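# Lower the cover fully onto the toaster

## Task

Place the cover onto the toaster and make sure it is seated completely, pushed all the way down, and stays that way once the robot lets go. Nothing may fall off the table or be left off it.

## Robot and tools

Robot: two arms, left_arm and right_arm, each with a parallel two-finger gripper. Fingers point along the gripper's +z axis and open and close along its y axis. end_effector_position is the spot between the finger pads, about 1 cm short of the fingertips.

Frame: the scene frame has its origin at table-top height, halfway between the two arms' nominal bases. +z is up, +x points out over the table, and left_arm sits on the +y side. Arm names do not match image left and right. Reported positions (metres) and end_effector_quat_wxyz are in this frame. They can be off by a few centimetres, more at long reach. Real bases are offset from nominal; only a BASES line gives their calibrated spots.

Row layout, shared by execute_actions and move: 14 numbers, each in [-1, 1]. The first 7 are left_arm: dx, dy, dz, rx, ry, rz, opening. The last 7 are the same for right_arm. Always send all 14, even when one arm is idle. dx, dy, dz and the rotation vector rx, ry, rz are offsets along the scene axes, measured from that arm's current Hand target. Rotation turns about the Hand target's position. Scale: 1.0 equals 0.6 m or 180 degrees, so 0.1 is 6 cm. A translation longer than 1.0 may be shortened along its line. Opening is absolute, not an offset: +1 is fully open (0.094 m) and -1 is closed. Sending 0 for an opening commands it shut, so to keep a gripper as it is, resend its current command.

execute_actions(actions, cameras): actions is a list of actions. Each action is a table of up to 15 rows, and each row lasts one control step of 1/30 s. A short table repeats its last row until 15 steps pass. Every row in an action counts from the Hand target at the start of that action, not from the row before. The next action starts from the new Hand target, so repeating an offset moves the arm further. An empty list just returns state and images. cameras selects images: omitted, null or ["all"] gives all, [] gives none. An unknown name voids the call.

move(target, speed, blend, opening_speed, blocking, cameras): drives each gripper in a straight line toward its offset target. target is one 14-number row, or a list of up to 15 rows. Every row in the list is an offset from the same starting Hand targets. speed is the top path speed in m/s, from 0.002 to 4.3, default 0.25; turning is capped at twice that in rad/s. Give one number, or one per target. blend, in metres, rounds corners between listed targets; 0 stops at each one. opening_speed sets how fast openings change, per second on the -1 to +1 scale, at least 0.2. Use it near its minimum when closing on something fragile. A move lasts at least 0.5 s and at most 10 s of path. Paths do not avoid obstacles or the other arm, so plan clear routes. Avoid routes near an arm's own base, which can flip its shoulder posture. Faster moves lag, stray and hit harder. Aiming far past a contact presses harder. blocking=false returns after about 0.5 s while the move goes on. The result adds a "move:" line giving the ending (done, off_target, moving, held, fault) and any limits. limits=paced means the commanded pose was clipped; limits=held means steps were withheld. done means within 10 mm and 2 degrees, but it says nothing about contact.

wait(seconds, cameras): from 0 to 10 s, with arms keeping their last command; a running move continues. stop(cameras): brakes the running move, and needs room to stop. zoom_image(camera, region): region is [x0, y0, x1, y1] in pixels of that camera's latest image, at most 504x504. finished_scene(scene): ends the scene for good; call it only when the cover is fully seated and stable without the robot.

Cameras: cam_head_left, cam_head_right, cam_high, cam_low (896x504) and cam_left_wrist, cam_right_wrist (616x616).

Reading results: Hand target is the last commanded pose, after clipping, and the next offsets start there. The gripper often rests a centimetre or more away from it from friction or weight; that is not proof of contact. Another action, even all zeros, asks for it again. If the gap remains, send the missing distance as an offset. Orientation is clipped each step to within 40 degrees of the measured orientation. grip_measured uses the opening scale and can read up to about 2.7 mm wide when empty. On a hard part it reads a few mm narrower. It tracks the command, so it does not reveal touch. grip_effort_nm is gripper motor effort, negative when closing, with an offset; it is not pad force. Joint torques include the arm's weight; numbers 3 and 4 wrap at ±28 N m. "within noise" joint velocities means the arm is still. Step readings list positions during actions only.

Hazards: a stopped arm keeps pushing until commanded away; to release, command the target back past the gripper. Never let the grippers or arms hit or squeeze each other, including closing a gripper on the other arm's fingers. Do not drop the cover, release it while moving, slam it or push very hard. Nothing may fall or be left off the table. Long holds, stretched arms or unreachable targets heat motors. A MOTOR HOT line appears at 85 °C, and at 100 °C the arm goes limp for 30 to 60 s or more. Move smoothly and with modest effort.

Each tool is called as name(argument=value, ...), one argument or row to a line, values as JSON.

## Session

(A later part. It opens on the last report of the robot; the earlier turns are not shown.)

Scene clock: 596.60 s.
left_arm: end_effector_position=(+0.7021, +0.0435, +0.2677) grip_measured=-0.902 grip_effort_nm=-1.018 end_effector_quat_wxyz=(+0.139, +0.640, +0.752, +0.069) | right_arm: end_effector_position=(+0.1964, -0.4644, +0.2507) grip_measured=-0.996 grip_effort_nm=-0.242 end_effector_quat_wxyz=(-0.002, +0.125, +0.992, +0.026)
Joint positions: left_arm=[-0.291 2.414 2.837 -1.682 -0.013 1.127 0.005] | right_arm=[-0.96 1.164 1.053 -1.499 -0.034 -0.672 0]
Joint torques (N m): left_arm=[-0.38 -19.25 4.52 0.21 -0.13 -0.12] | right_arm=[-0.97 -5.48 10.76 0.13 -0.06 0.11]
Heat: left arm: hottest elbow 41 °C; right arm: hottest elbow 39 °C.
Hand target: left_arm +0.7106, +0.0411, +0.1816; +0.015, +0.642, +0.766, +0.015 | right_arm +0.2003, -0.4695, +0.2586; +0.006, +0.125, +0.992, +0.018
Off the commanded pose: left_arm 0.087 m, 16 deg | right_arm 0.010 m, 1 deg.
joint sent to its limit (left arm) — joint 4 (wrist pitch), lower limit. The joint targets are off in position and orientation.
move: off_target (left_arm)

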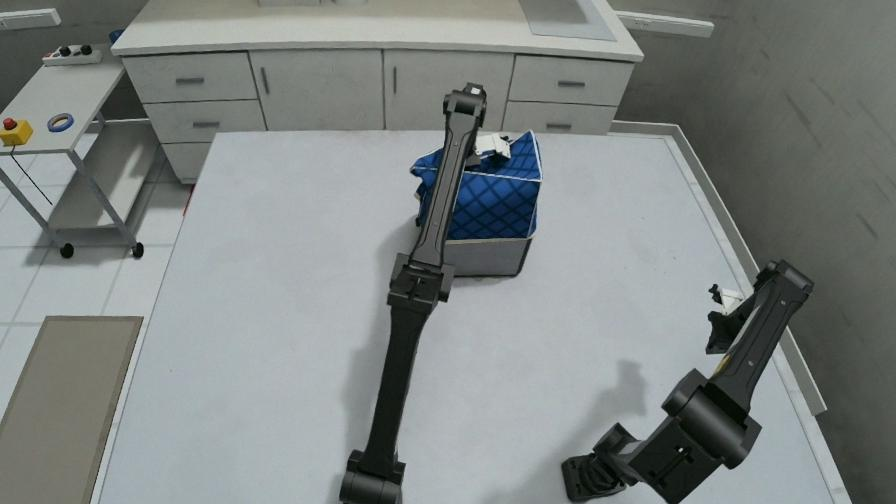

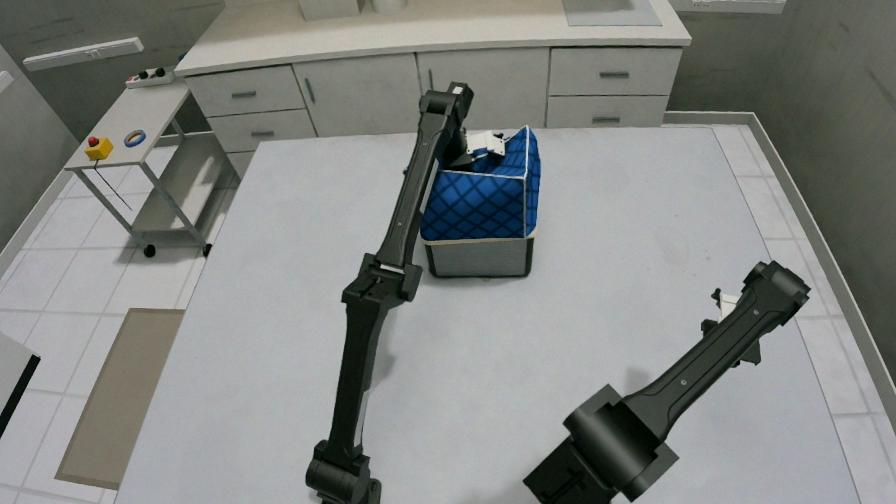

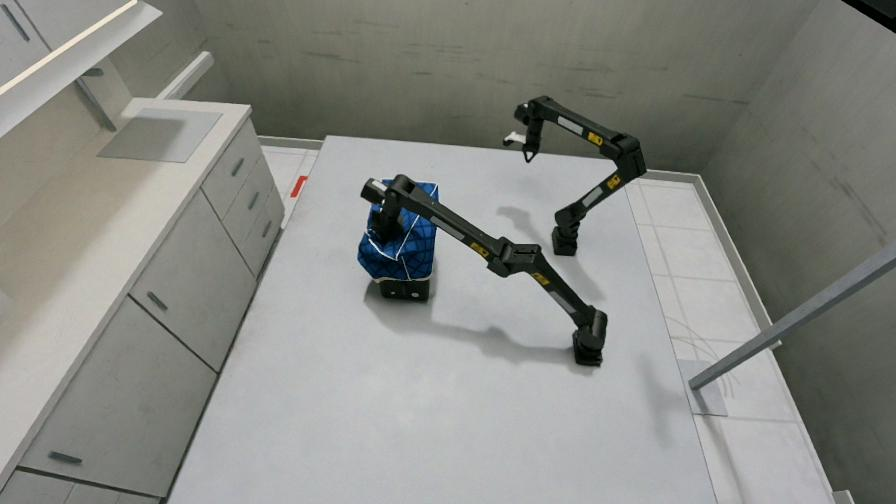

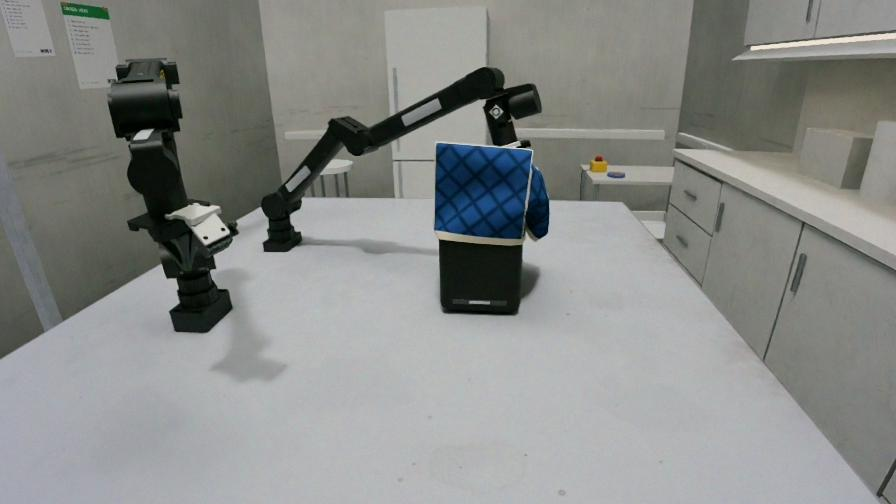

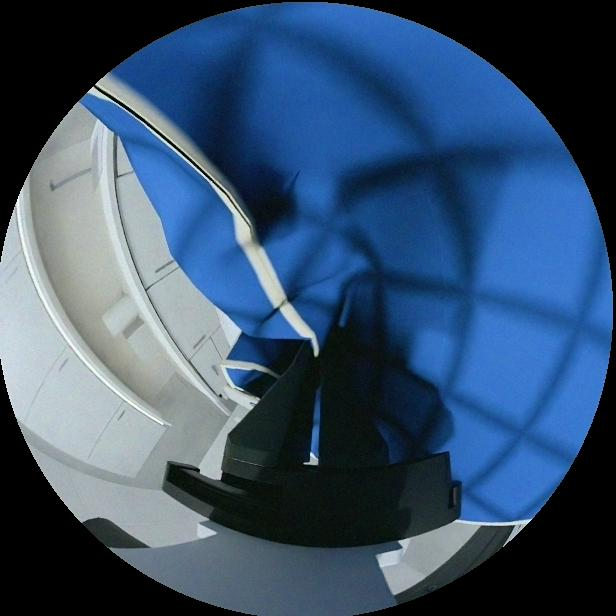

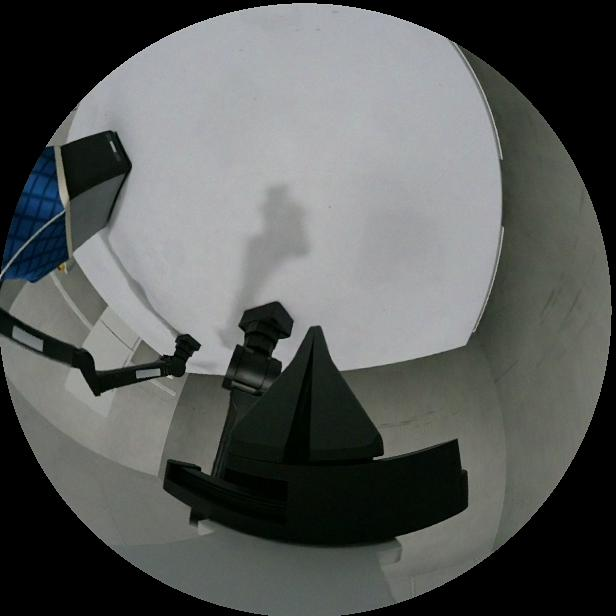

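move(
  target=[
    [-0.02,0,0.18,0,0,0,-1,0,0,0,0,0,0,-1],
    [-0.02,0,0.18,0,0,0,0.6,0,0,0,0,0,0,-1],
  ],
  speed=0.1,
  opening_speed=0.8,
)

zoom_image(
  camera="cam_high",
  region=[320, 120, 500, 320],
)

zoom_image(
  camera="cam_low",
  region=[360, 80, 580, 330],
)

Scene clock: 604.07 s.
left_arm: end_effector_position=(+0.6987, +0.0465, +0.2474) grip_measured=+0.597 grip_effort_nm=0.120 end_effector_quat_wxyz=(+0.115, +0.640, +0.757, +0.063) | right_arm: end_effector_position=(+0.1964, -0.4644, +0.2507) grip_measured=-0.996 grip_effort_nm=-0.247 end_effector_quat_wxyz=(-0.002, +0.125, +0.992, +0.026)
Joint positions: left_arm=[-0.29 2.418 2.797 -1.686 -0.022 1.122 0.075] | right_arm=[-0.96 1.164 1.053 -1.499 -0.034 -0.672 0]
Joint torques (N m): left_arm=[-0.5 -30.15 10 0.14 0.21 -0.09] | right_arm=[-0.97 -5.54 10.76 0.1 -0.05 0.12]
Heat: left arm: hottest elbow 41 °C; right arm: hottest elbow 39 °C.
Hand target: left_arm +0.6986, +0.0410, +0.2896; +0.015, +0.642, +0.766, +0.015 | right_arm +0.2003, -0.4695, +0.2586; +0.006, +0.125, +0.992, +0.018
Off the commanded pose: left_arm 0.043 m, 13 deg | right_arm 0.010 m, 1 deg.
joint sent to its limit (left arm) — joint 4 (wrist pitch), lower limit. The joint targets are off in orientation, not in position.
move: off_target (left_arm); target 2's new opening was sent with left_arm's hand 0.047 m and 13 deg from that target

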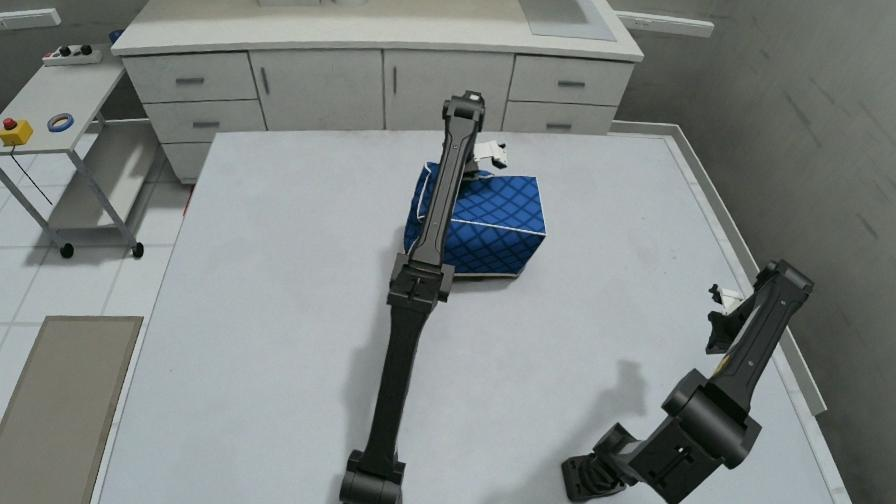

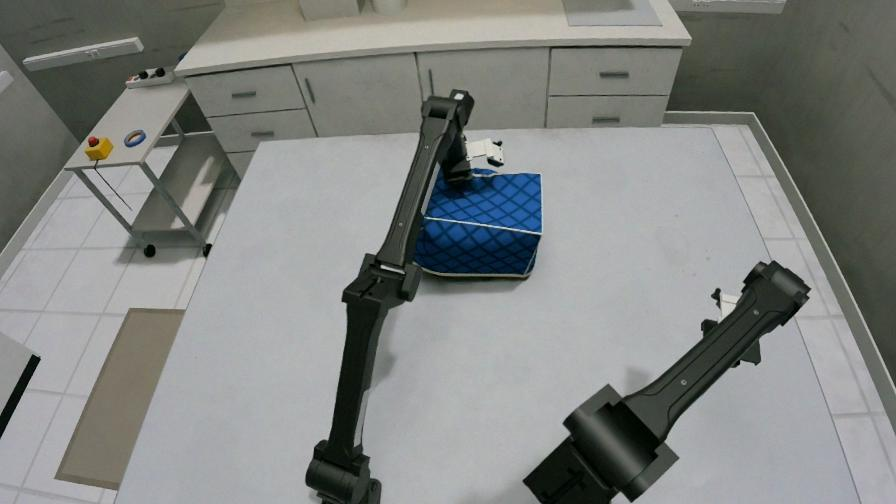

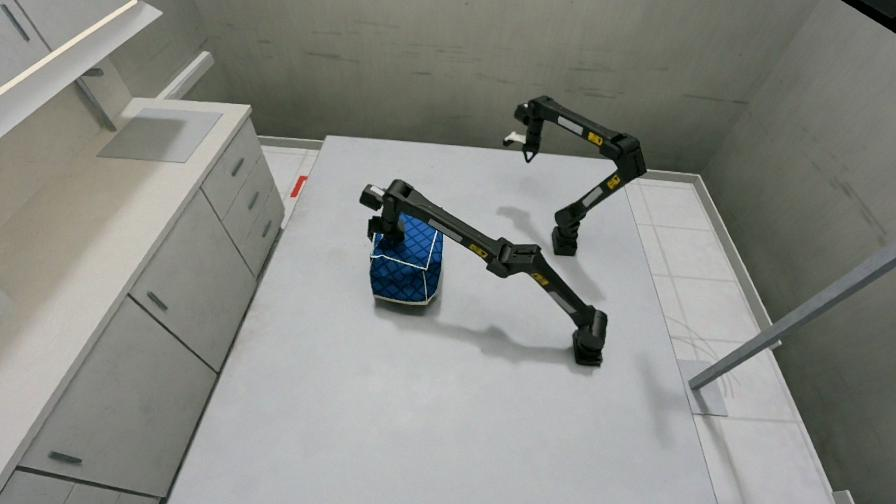

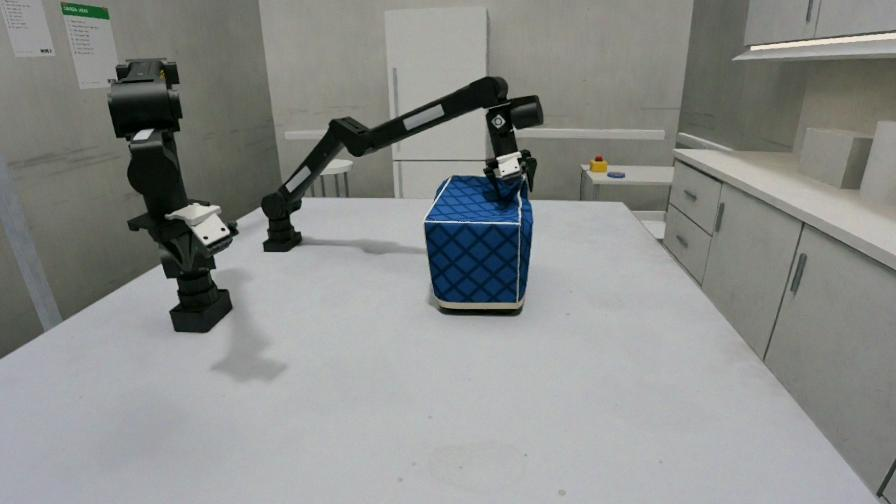

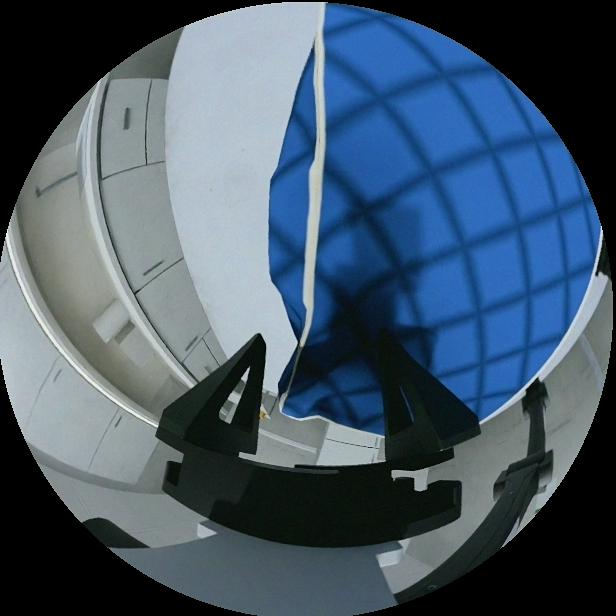

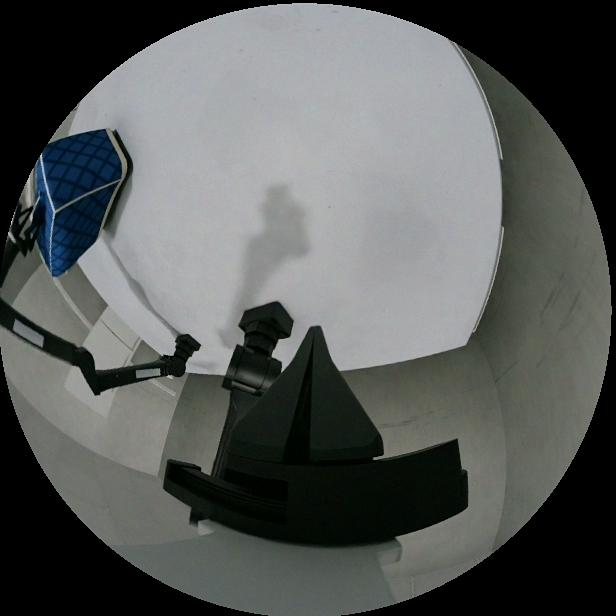

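Scaled by 2.520.

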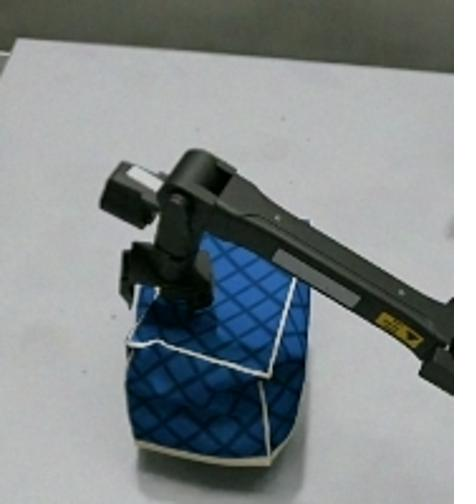

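Scaled by 2.016.

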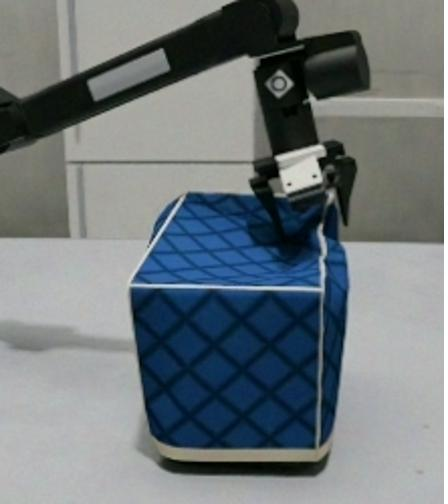

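move(
  target=[
    [0,0,0.2,0,0,0,0.6,0,0,0,0,0,0,-1],
    [-0.5,0.15,0.2,0,0,0,0.6,0,0,0,0,0,0,-1],
  ],
  speed=0.25,
)

zoom_image(
  camera="cam_high",
  region=[320, 160, 500, 340],
)

zoom_image(
  camera="cam_low",
  region=[390, 150, 570, 330],
)

Scene clock: 611.87 s.
left_arm: end_effector_position=(+0.4032, +0.1329, +0.4024) grip_measured=+0.598 grip_effort_nm=0.115 end_effector_quat_wxyz=(+0.085, +0.642, +0.760, +0.049) | right_arm: end_effector_position=(+0.1964, -0.4644, +0.2507) grip_measured=-0.996 grip_effort_nm=-0.237 end_effector_quat_wxyz=(-0.002, +0.125, +0.992, +0.026)
Joint positions: left_arm=[-0.29 1.466 1.774 -1.683 -0.021 1.119 0.075] | right_arm=[-0.96 1.164 1.053 -1.499 -0.034 -0.672 0]
Joint torques (N m): left_arm=[-0.56 -14.39 7.49 0.12 0.21 -0.07] | right_arm=[-1.08 -5.48 10.76 0.12 -0.04 0.12]
Heat: left arm: hottest elbow 42 °C; right arm: hottest elbow 39 °C.
Hand target: left_arm +0.3986, +0.1310, +0.4095; +0.015, +0.642, +0.766, +0.015 | right_arm +0.2003, -0.4695, +0.2586; +0.006, +0.125, +0.992, +0.018
Off the commanded pose: left_arm 0.009 m, 9 deg | right_arm 0.010 m, 1 deg.
elbow stopped short (left arm): the move would have taken joint 3 (elbow) straighter than the controller allows.
joint sent to its limit (left arm) — joint 4 (wrist pitch), lower limit. The joint targets are off in orientation, not in position.
move: off_target (left_arm)

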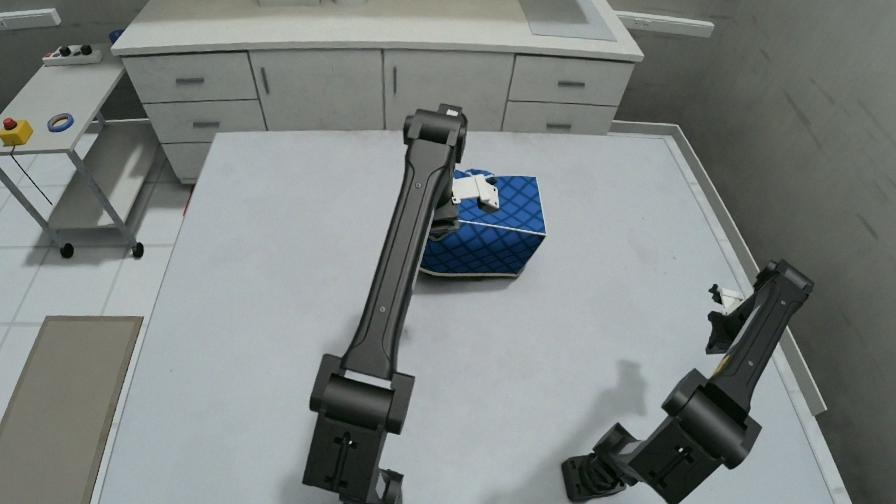

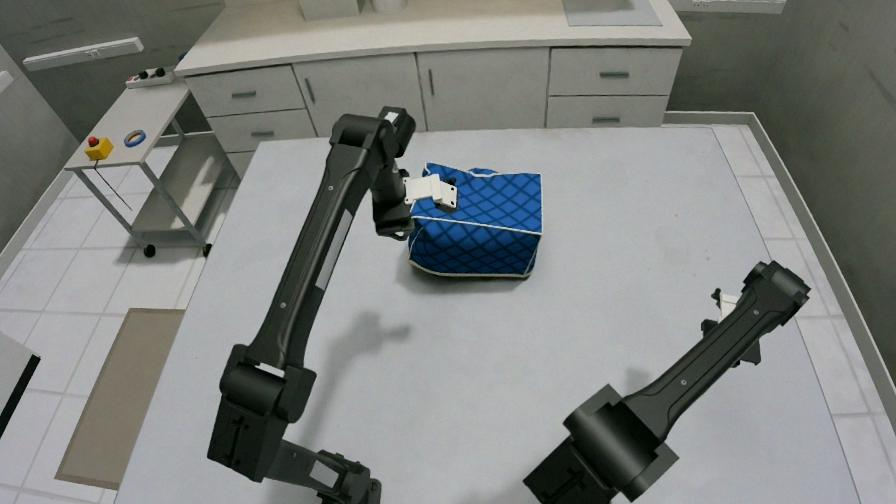

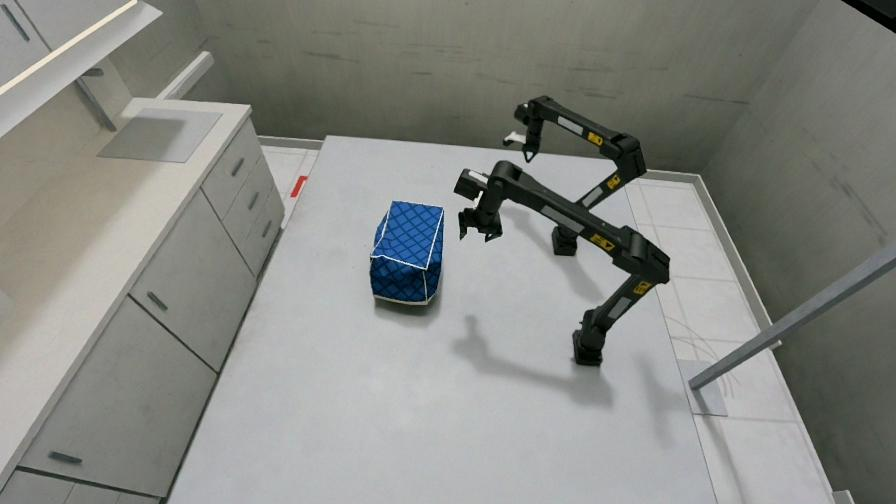

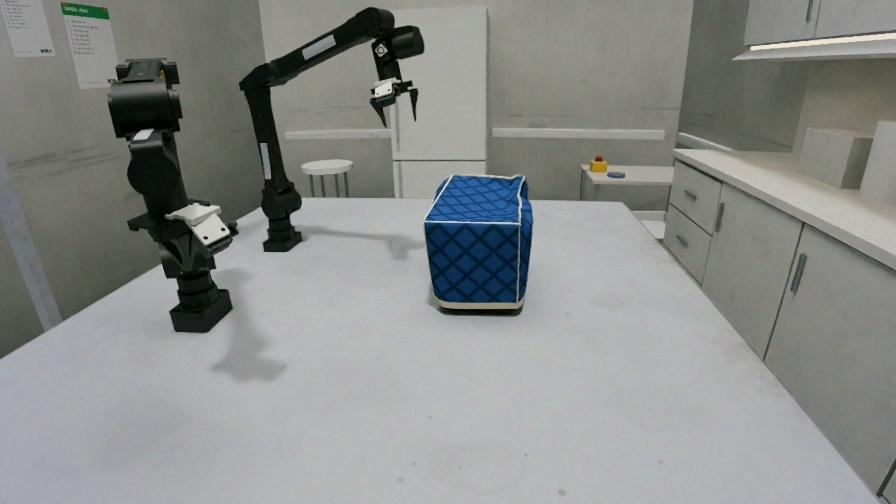

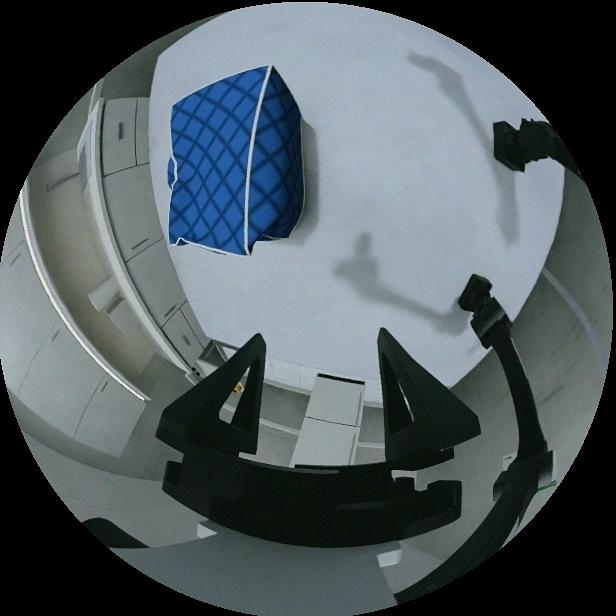

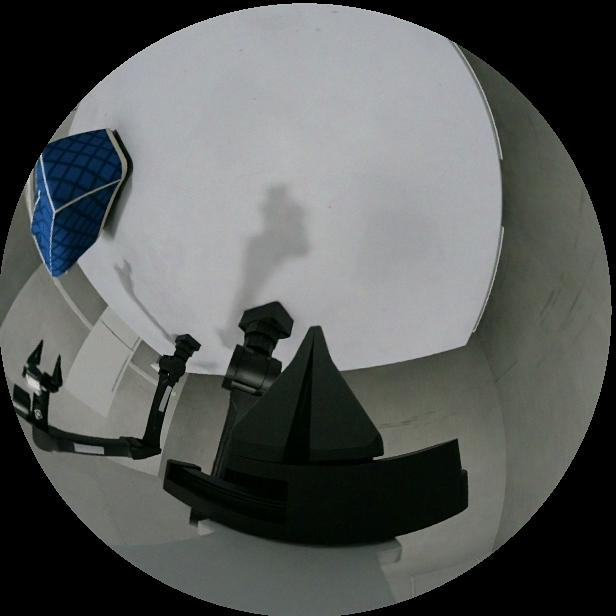

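Scaled by 2.800.

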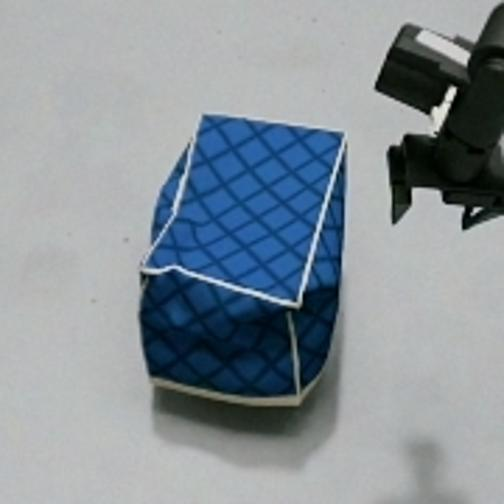

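Scaled by 2.800.

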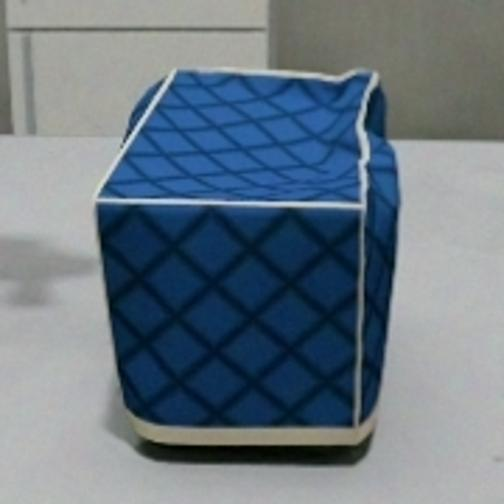

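move(
  target=[
    [0.27,-0.17,-0.2,0,0,0.08,-1,0,0,0,0,0,0,-1],
    [0.27,-0.17,-0.35,0,0,0.08,-1,0,0,0,0,0,0,-1],
    [0.27,-0.05,-0.25,0,0,0.08,-1,0,0,0,0,0,0,-1],
    [0.27,-0.08,-0.35,0,0,0.08,-1,0,0,0,0,0,0,-1],
  ],
  speed=[0.3,0.08,0.15,0.08],
)

zoom_image(
  camera="cam_low",
  region=[390, 150, 570, 330],
)

zoom_image(
  camera="cam_high",
  region=[320, 160, 500, 340],
)

Scene clock: 622.77 s.
left_arm: end_effector_position=(+0.5613, +0.0967, +0.2196) grip_measured=-0.988 grip_effort_nm=-0.647 end_effector_quat_wxyz=(+0.020, +0.535, +0.844, +0.020) | right_arm: end_effector_position=(+0.1964, -0.4644, +0.2507) grip_measured=-0.996 grip_effort_nm=-0.242 end_effector_quat_wxyz=(-0.002, +0.125, +0.992, +0.026)
Joint positions: left_arm=[-0.276 1.963 1.955 -1.513 -0.027 0.86 0.001] | right_arm=[-0.96 1.164 1.053 -1.499 -0.034 -0.672 0]
Joint torques (N m): left_arm=[-1.85 -19.84 6 0.94 0.11 -0.01] | right_arm=[-0.97 -5.6 10.78 0.06 -0.05 0.12]
Heat: left arm: hottest elbow 42 °C; right arm: hottest elbow 39 °C.
Hand target: left_arm +0.5606, +0.0831, +0.1996; +0.013, +0.541, +0.841, +0.017 | right_arm +0.2003, -0.4695, +0.2586; +0.006, +0.125, +0.992, +0.018
Off the commanded pose: left_arm 0.024 m, 1 deg | right_arm 0.010 m, 1 deg.
move: off_target (left_arm)

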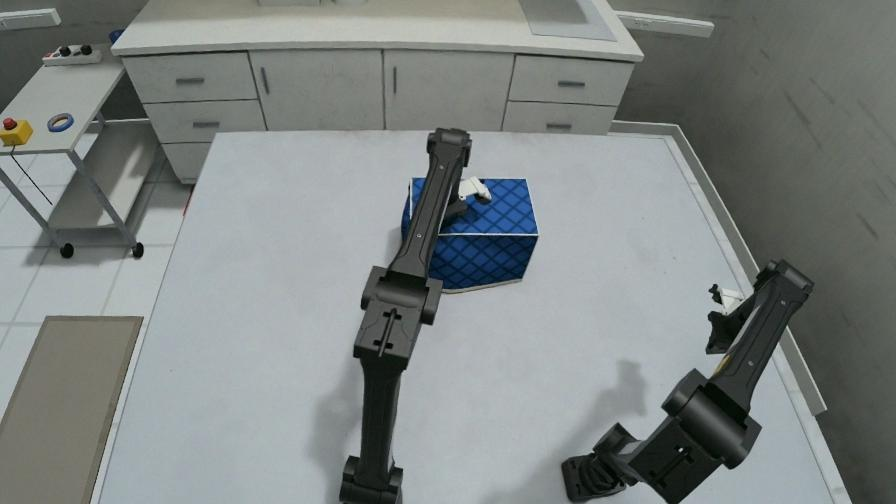

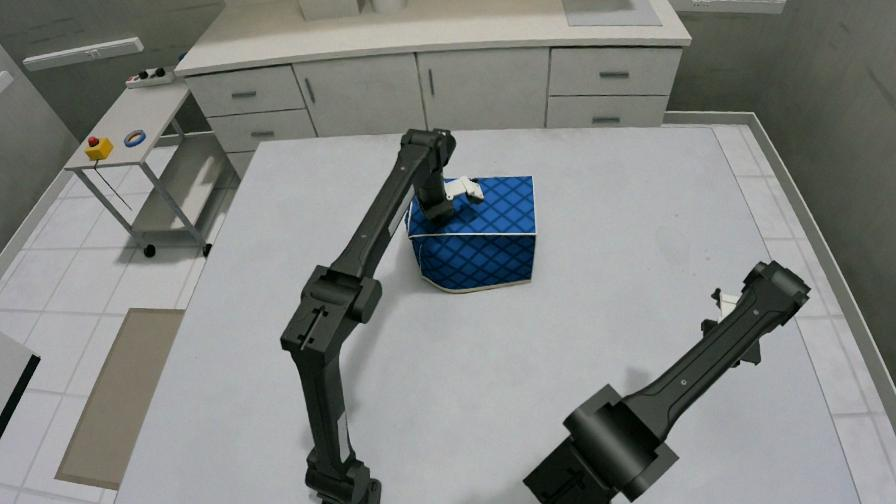

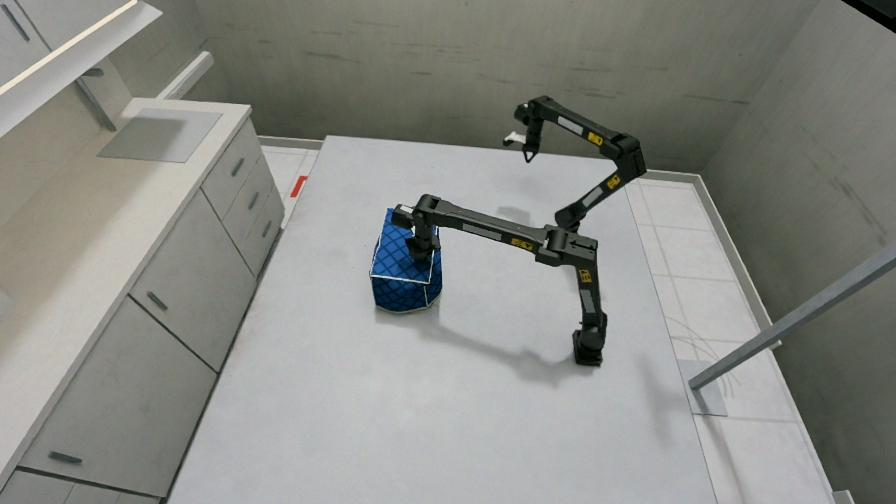

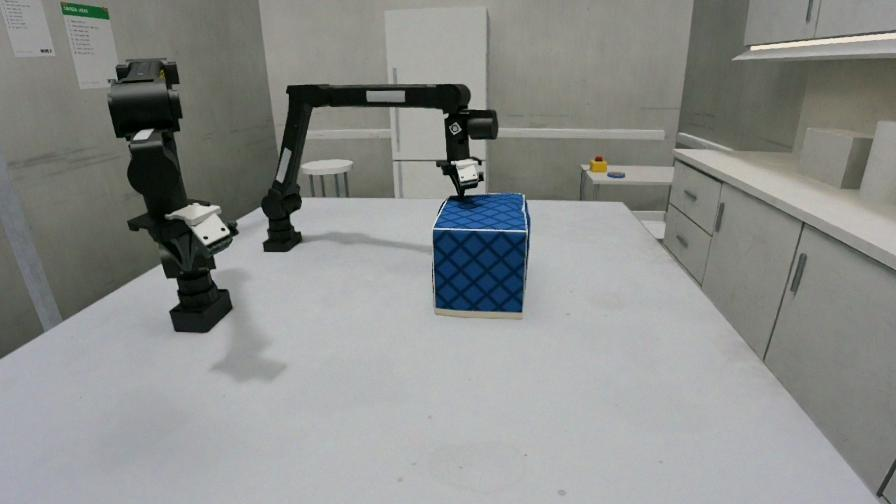

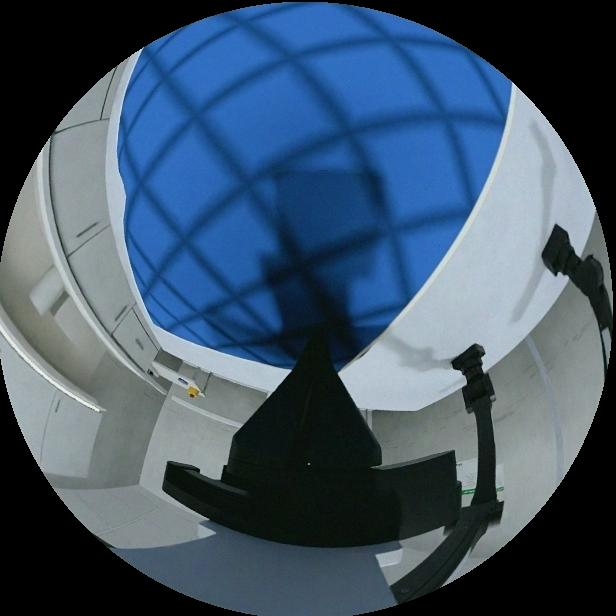

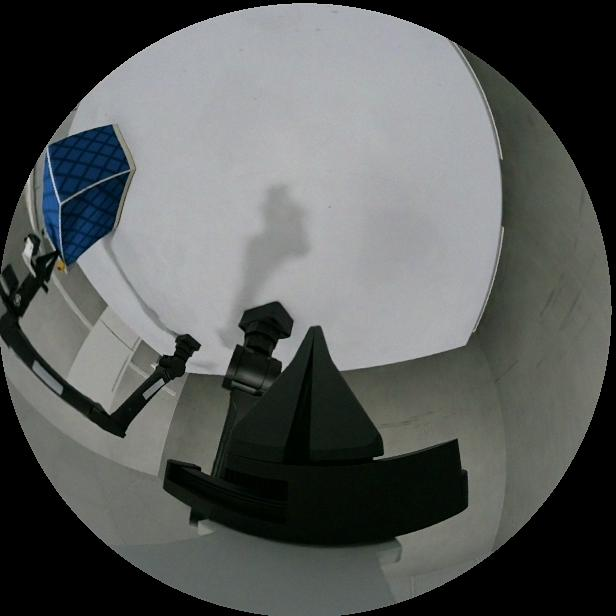

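Scaled by 2.800.

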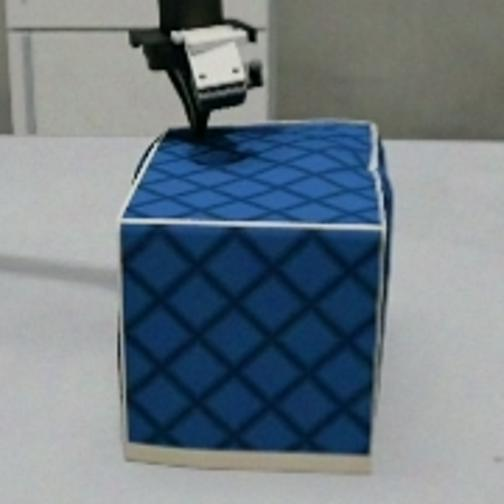

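Scaled by 2.800.

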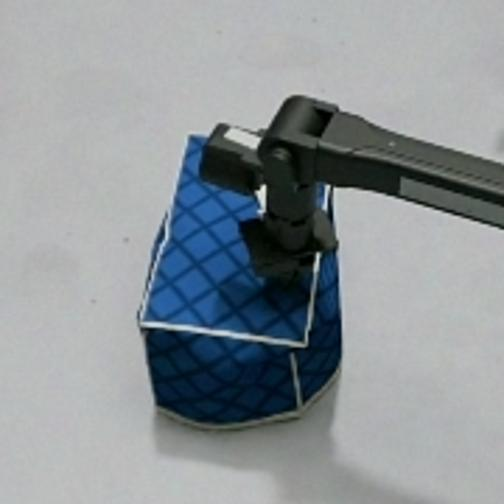

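move(
  target=[
    [0,0,0.2,0,0,0,-1,0,0,0,0,0,0,-1],
    [-0.3,0.2,0.2,0,0,0,-1,0,0,0,0,0,0,-1],
  ],
  speed=0.25,
)

zoom_image(
  camera="cam_low",
  region=[390, 150, 570, 330],
)

zoom_image(
  camera="cam_high",
  region=[320, 160, 500, 340],
)

Scene clock: 629.17 s.
left_arm: end_effector_position=(+0.3780, +0.1978, +0.3136) grip_measured=-0.988 grip_effort_nm=-0.642 end_effector_quat_wxyz=(+0.000, +0.543, +0.840, +0.013) | right_arm: end_effector_position=(+0.1964, -0.4644, +0.2507) grip_measured=-0.996 grip_effort_nm=-0.242 end_effector_quat_wxyz=(-0.002, +0.125, +0.992, +0.026)
Joint positions: left_arm=[-0.16 1.44 1.522 -1.642 -0.024 0.993 0.001] | right_arm=[-0.96 1.164 1.053 -1.499 -0.034 -0.672 0]
Joint torques (N m): left_arm=[0.91 -14.27 7.53 0.36 0.17 0.17] | right_arm=[-0.91 -5.54 10.77 0.12 -0.05 0.1]
Heat: left arm: hottest elbow 41 °C; right arm: hottest elbow 39 °C.
Hand target: left_arm +0.3805, +0.2030, +0.3196; +0.013, +0.541, +0.841, +0.017 | right_arm +0.2003, -0.4695, +0.2586; +0.006, +0.125, +0.992, +0.018
Off the commanded pose: left_arm 0.008 m, 2 deg | right_arm 0.010 m, 1 deg.
move: done

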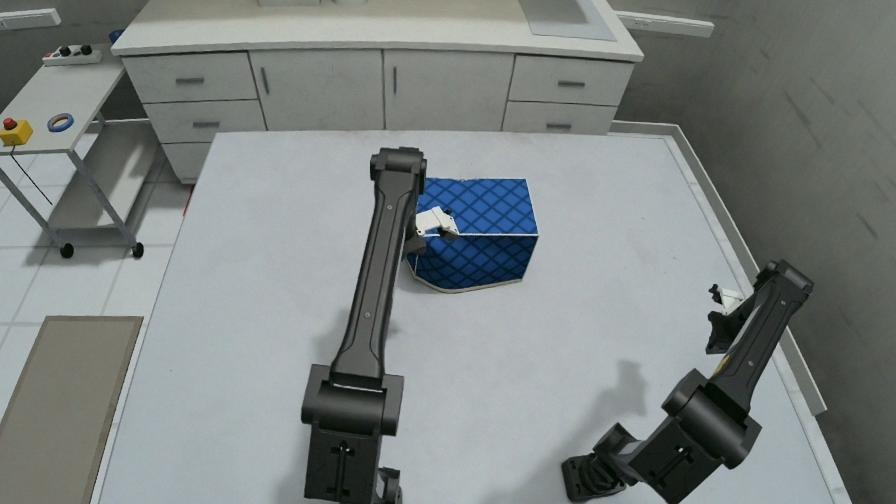

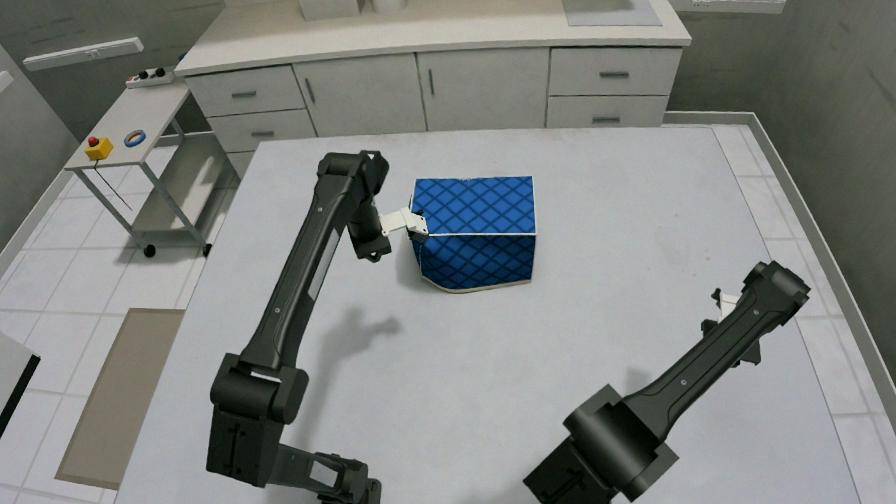

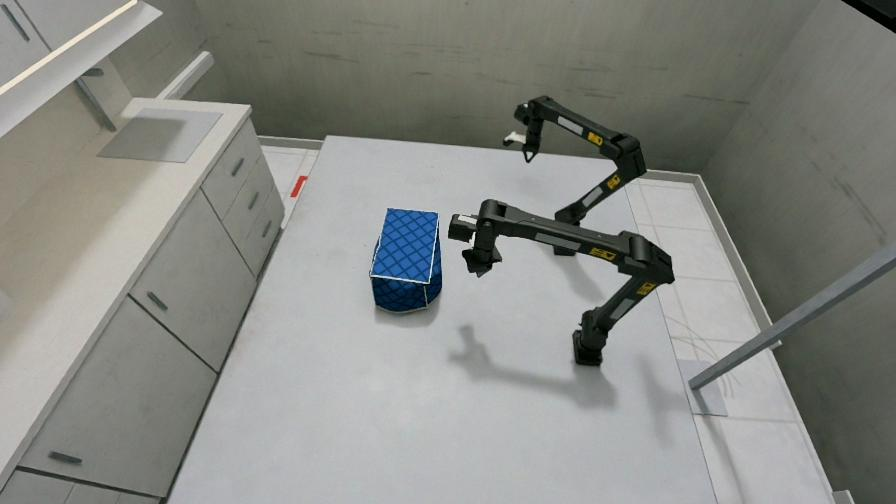

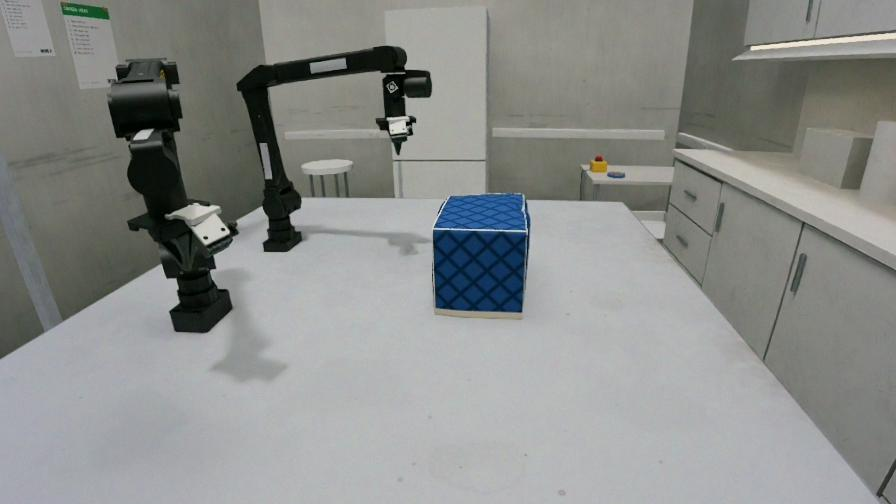

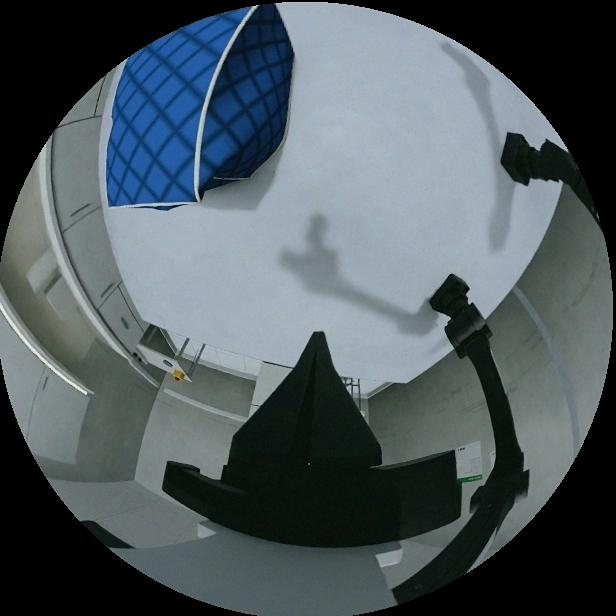

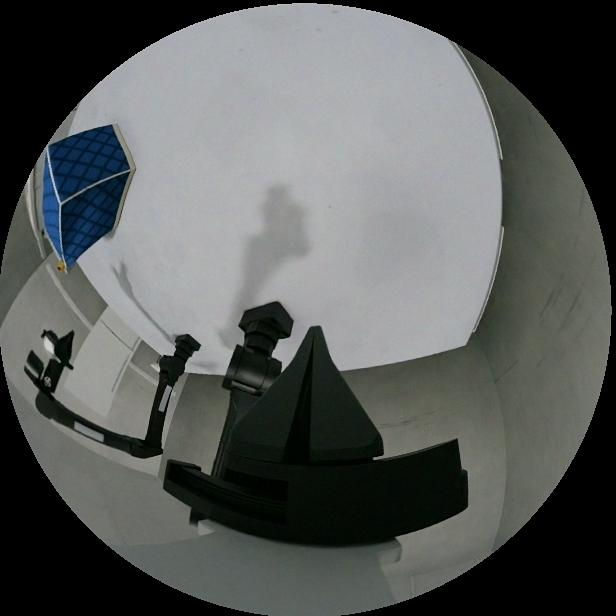

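Scaled by 2.800.

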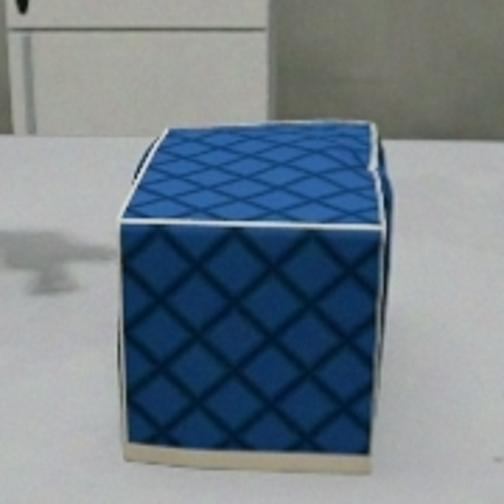

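Scaled by 2.800.

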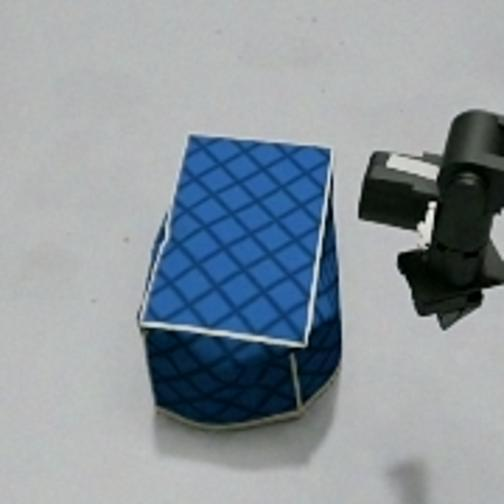

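finished_scene(
  scene=2,
)

The scene is finished: the task was done.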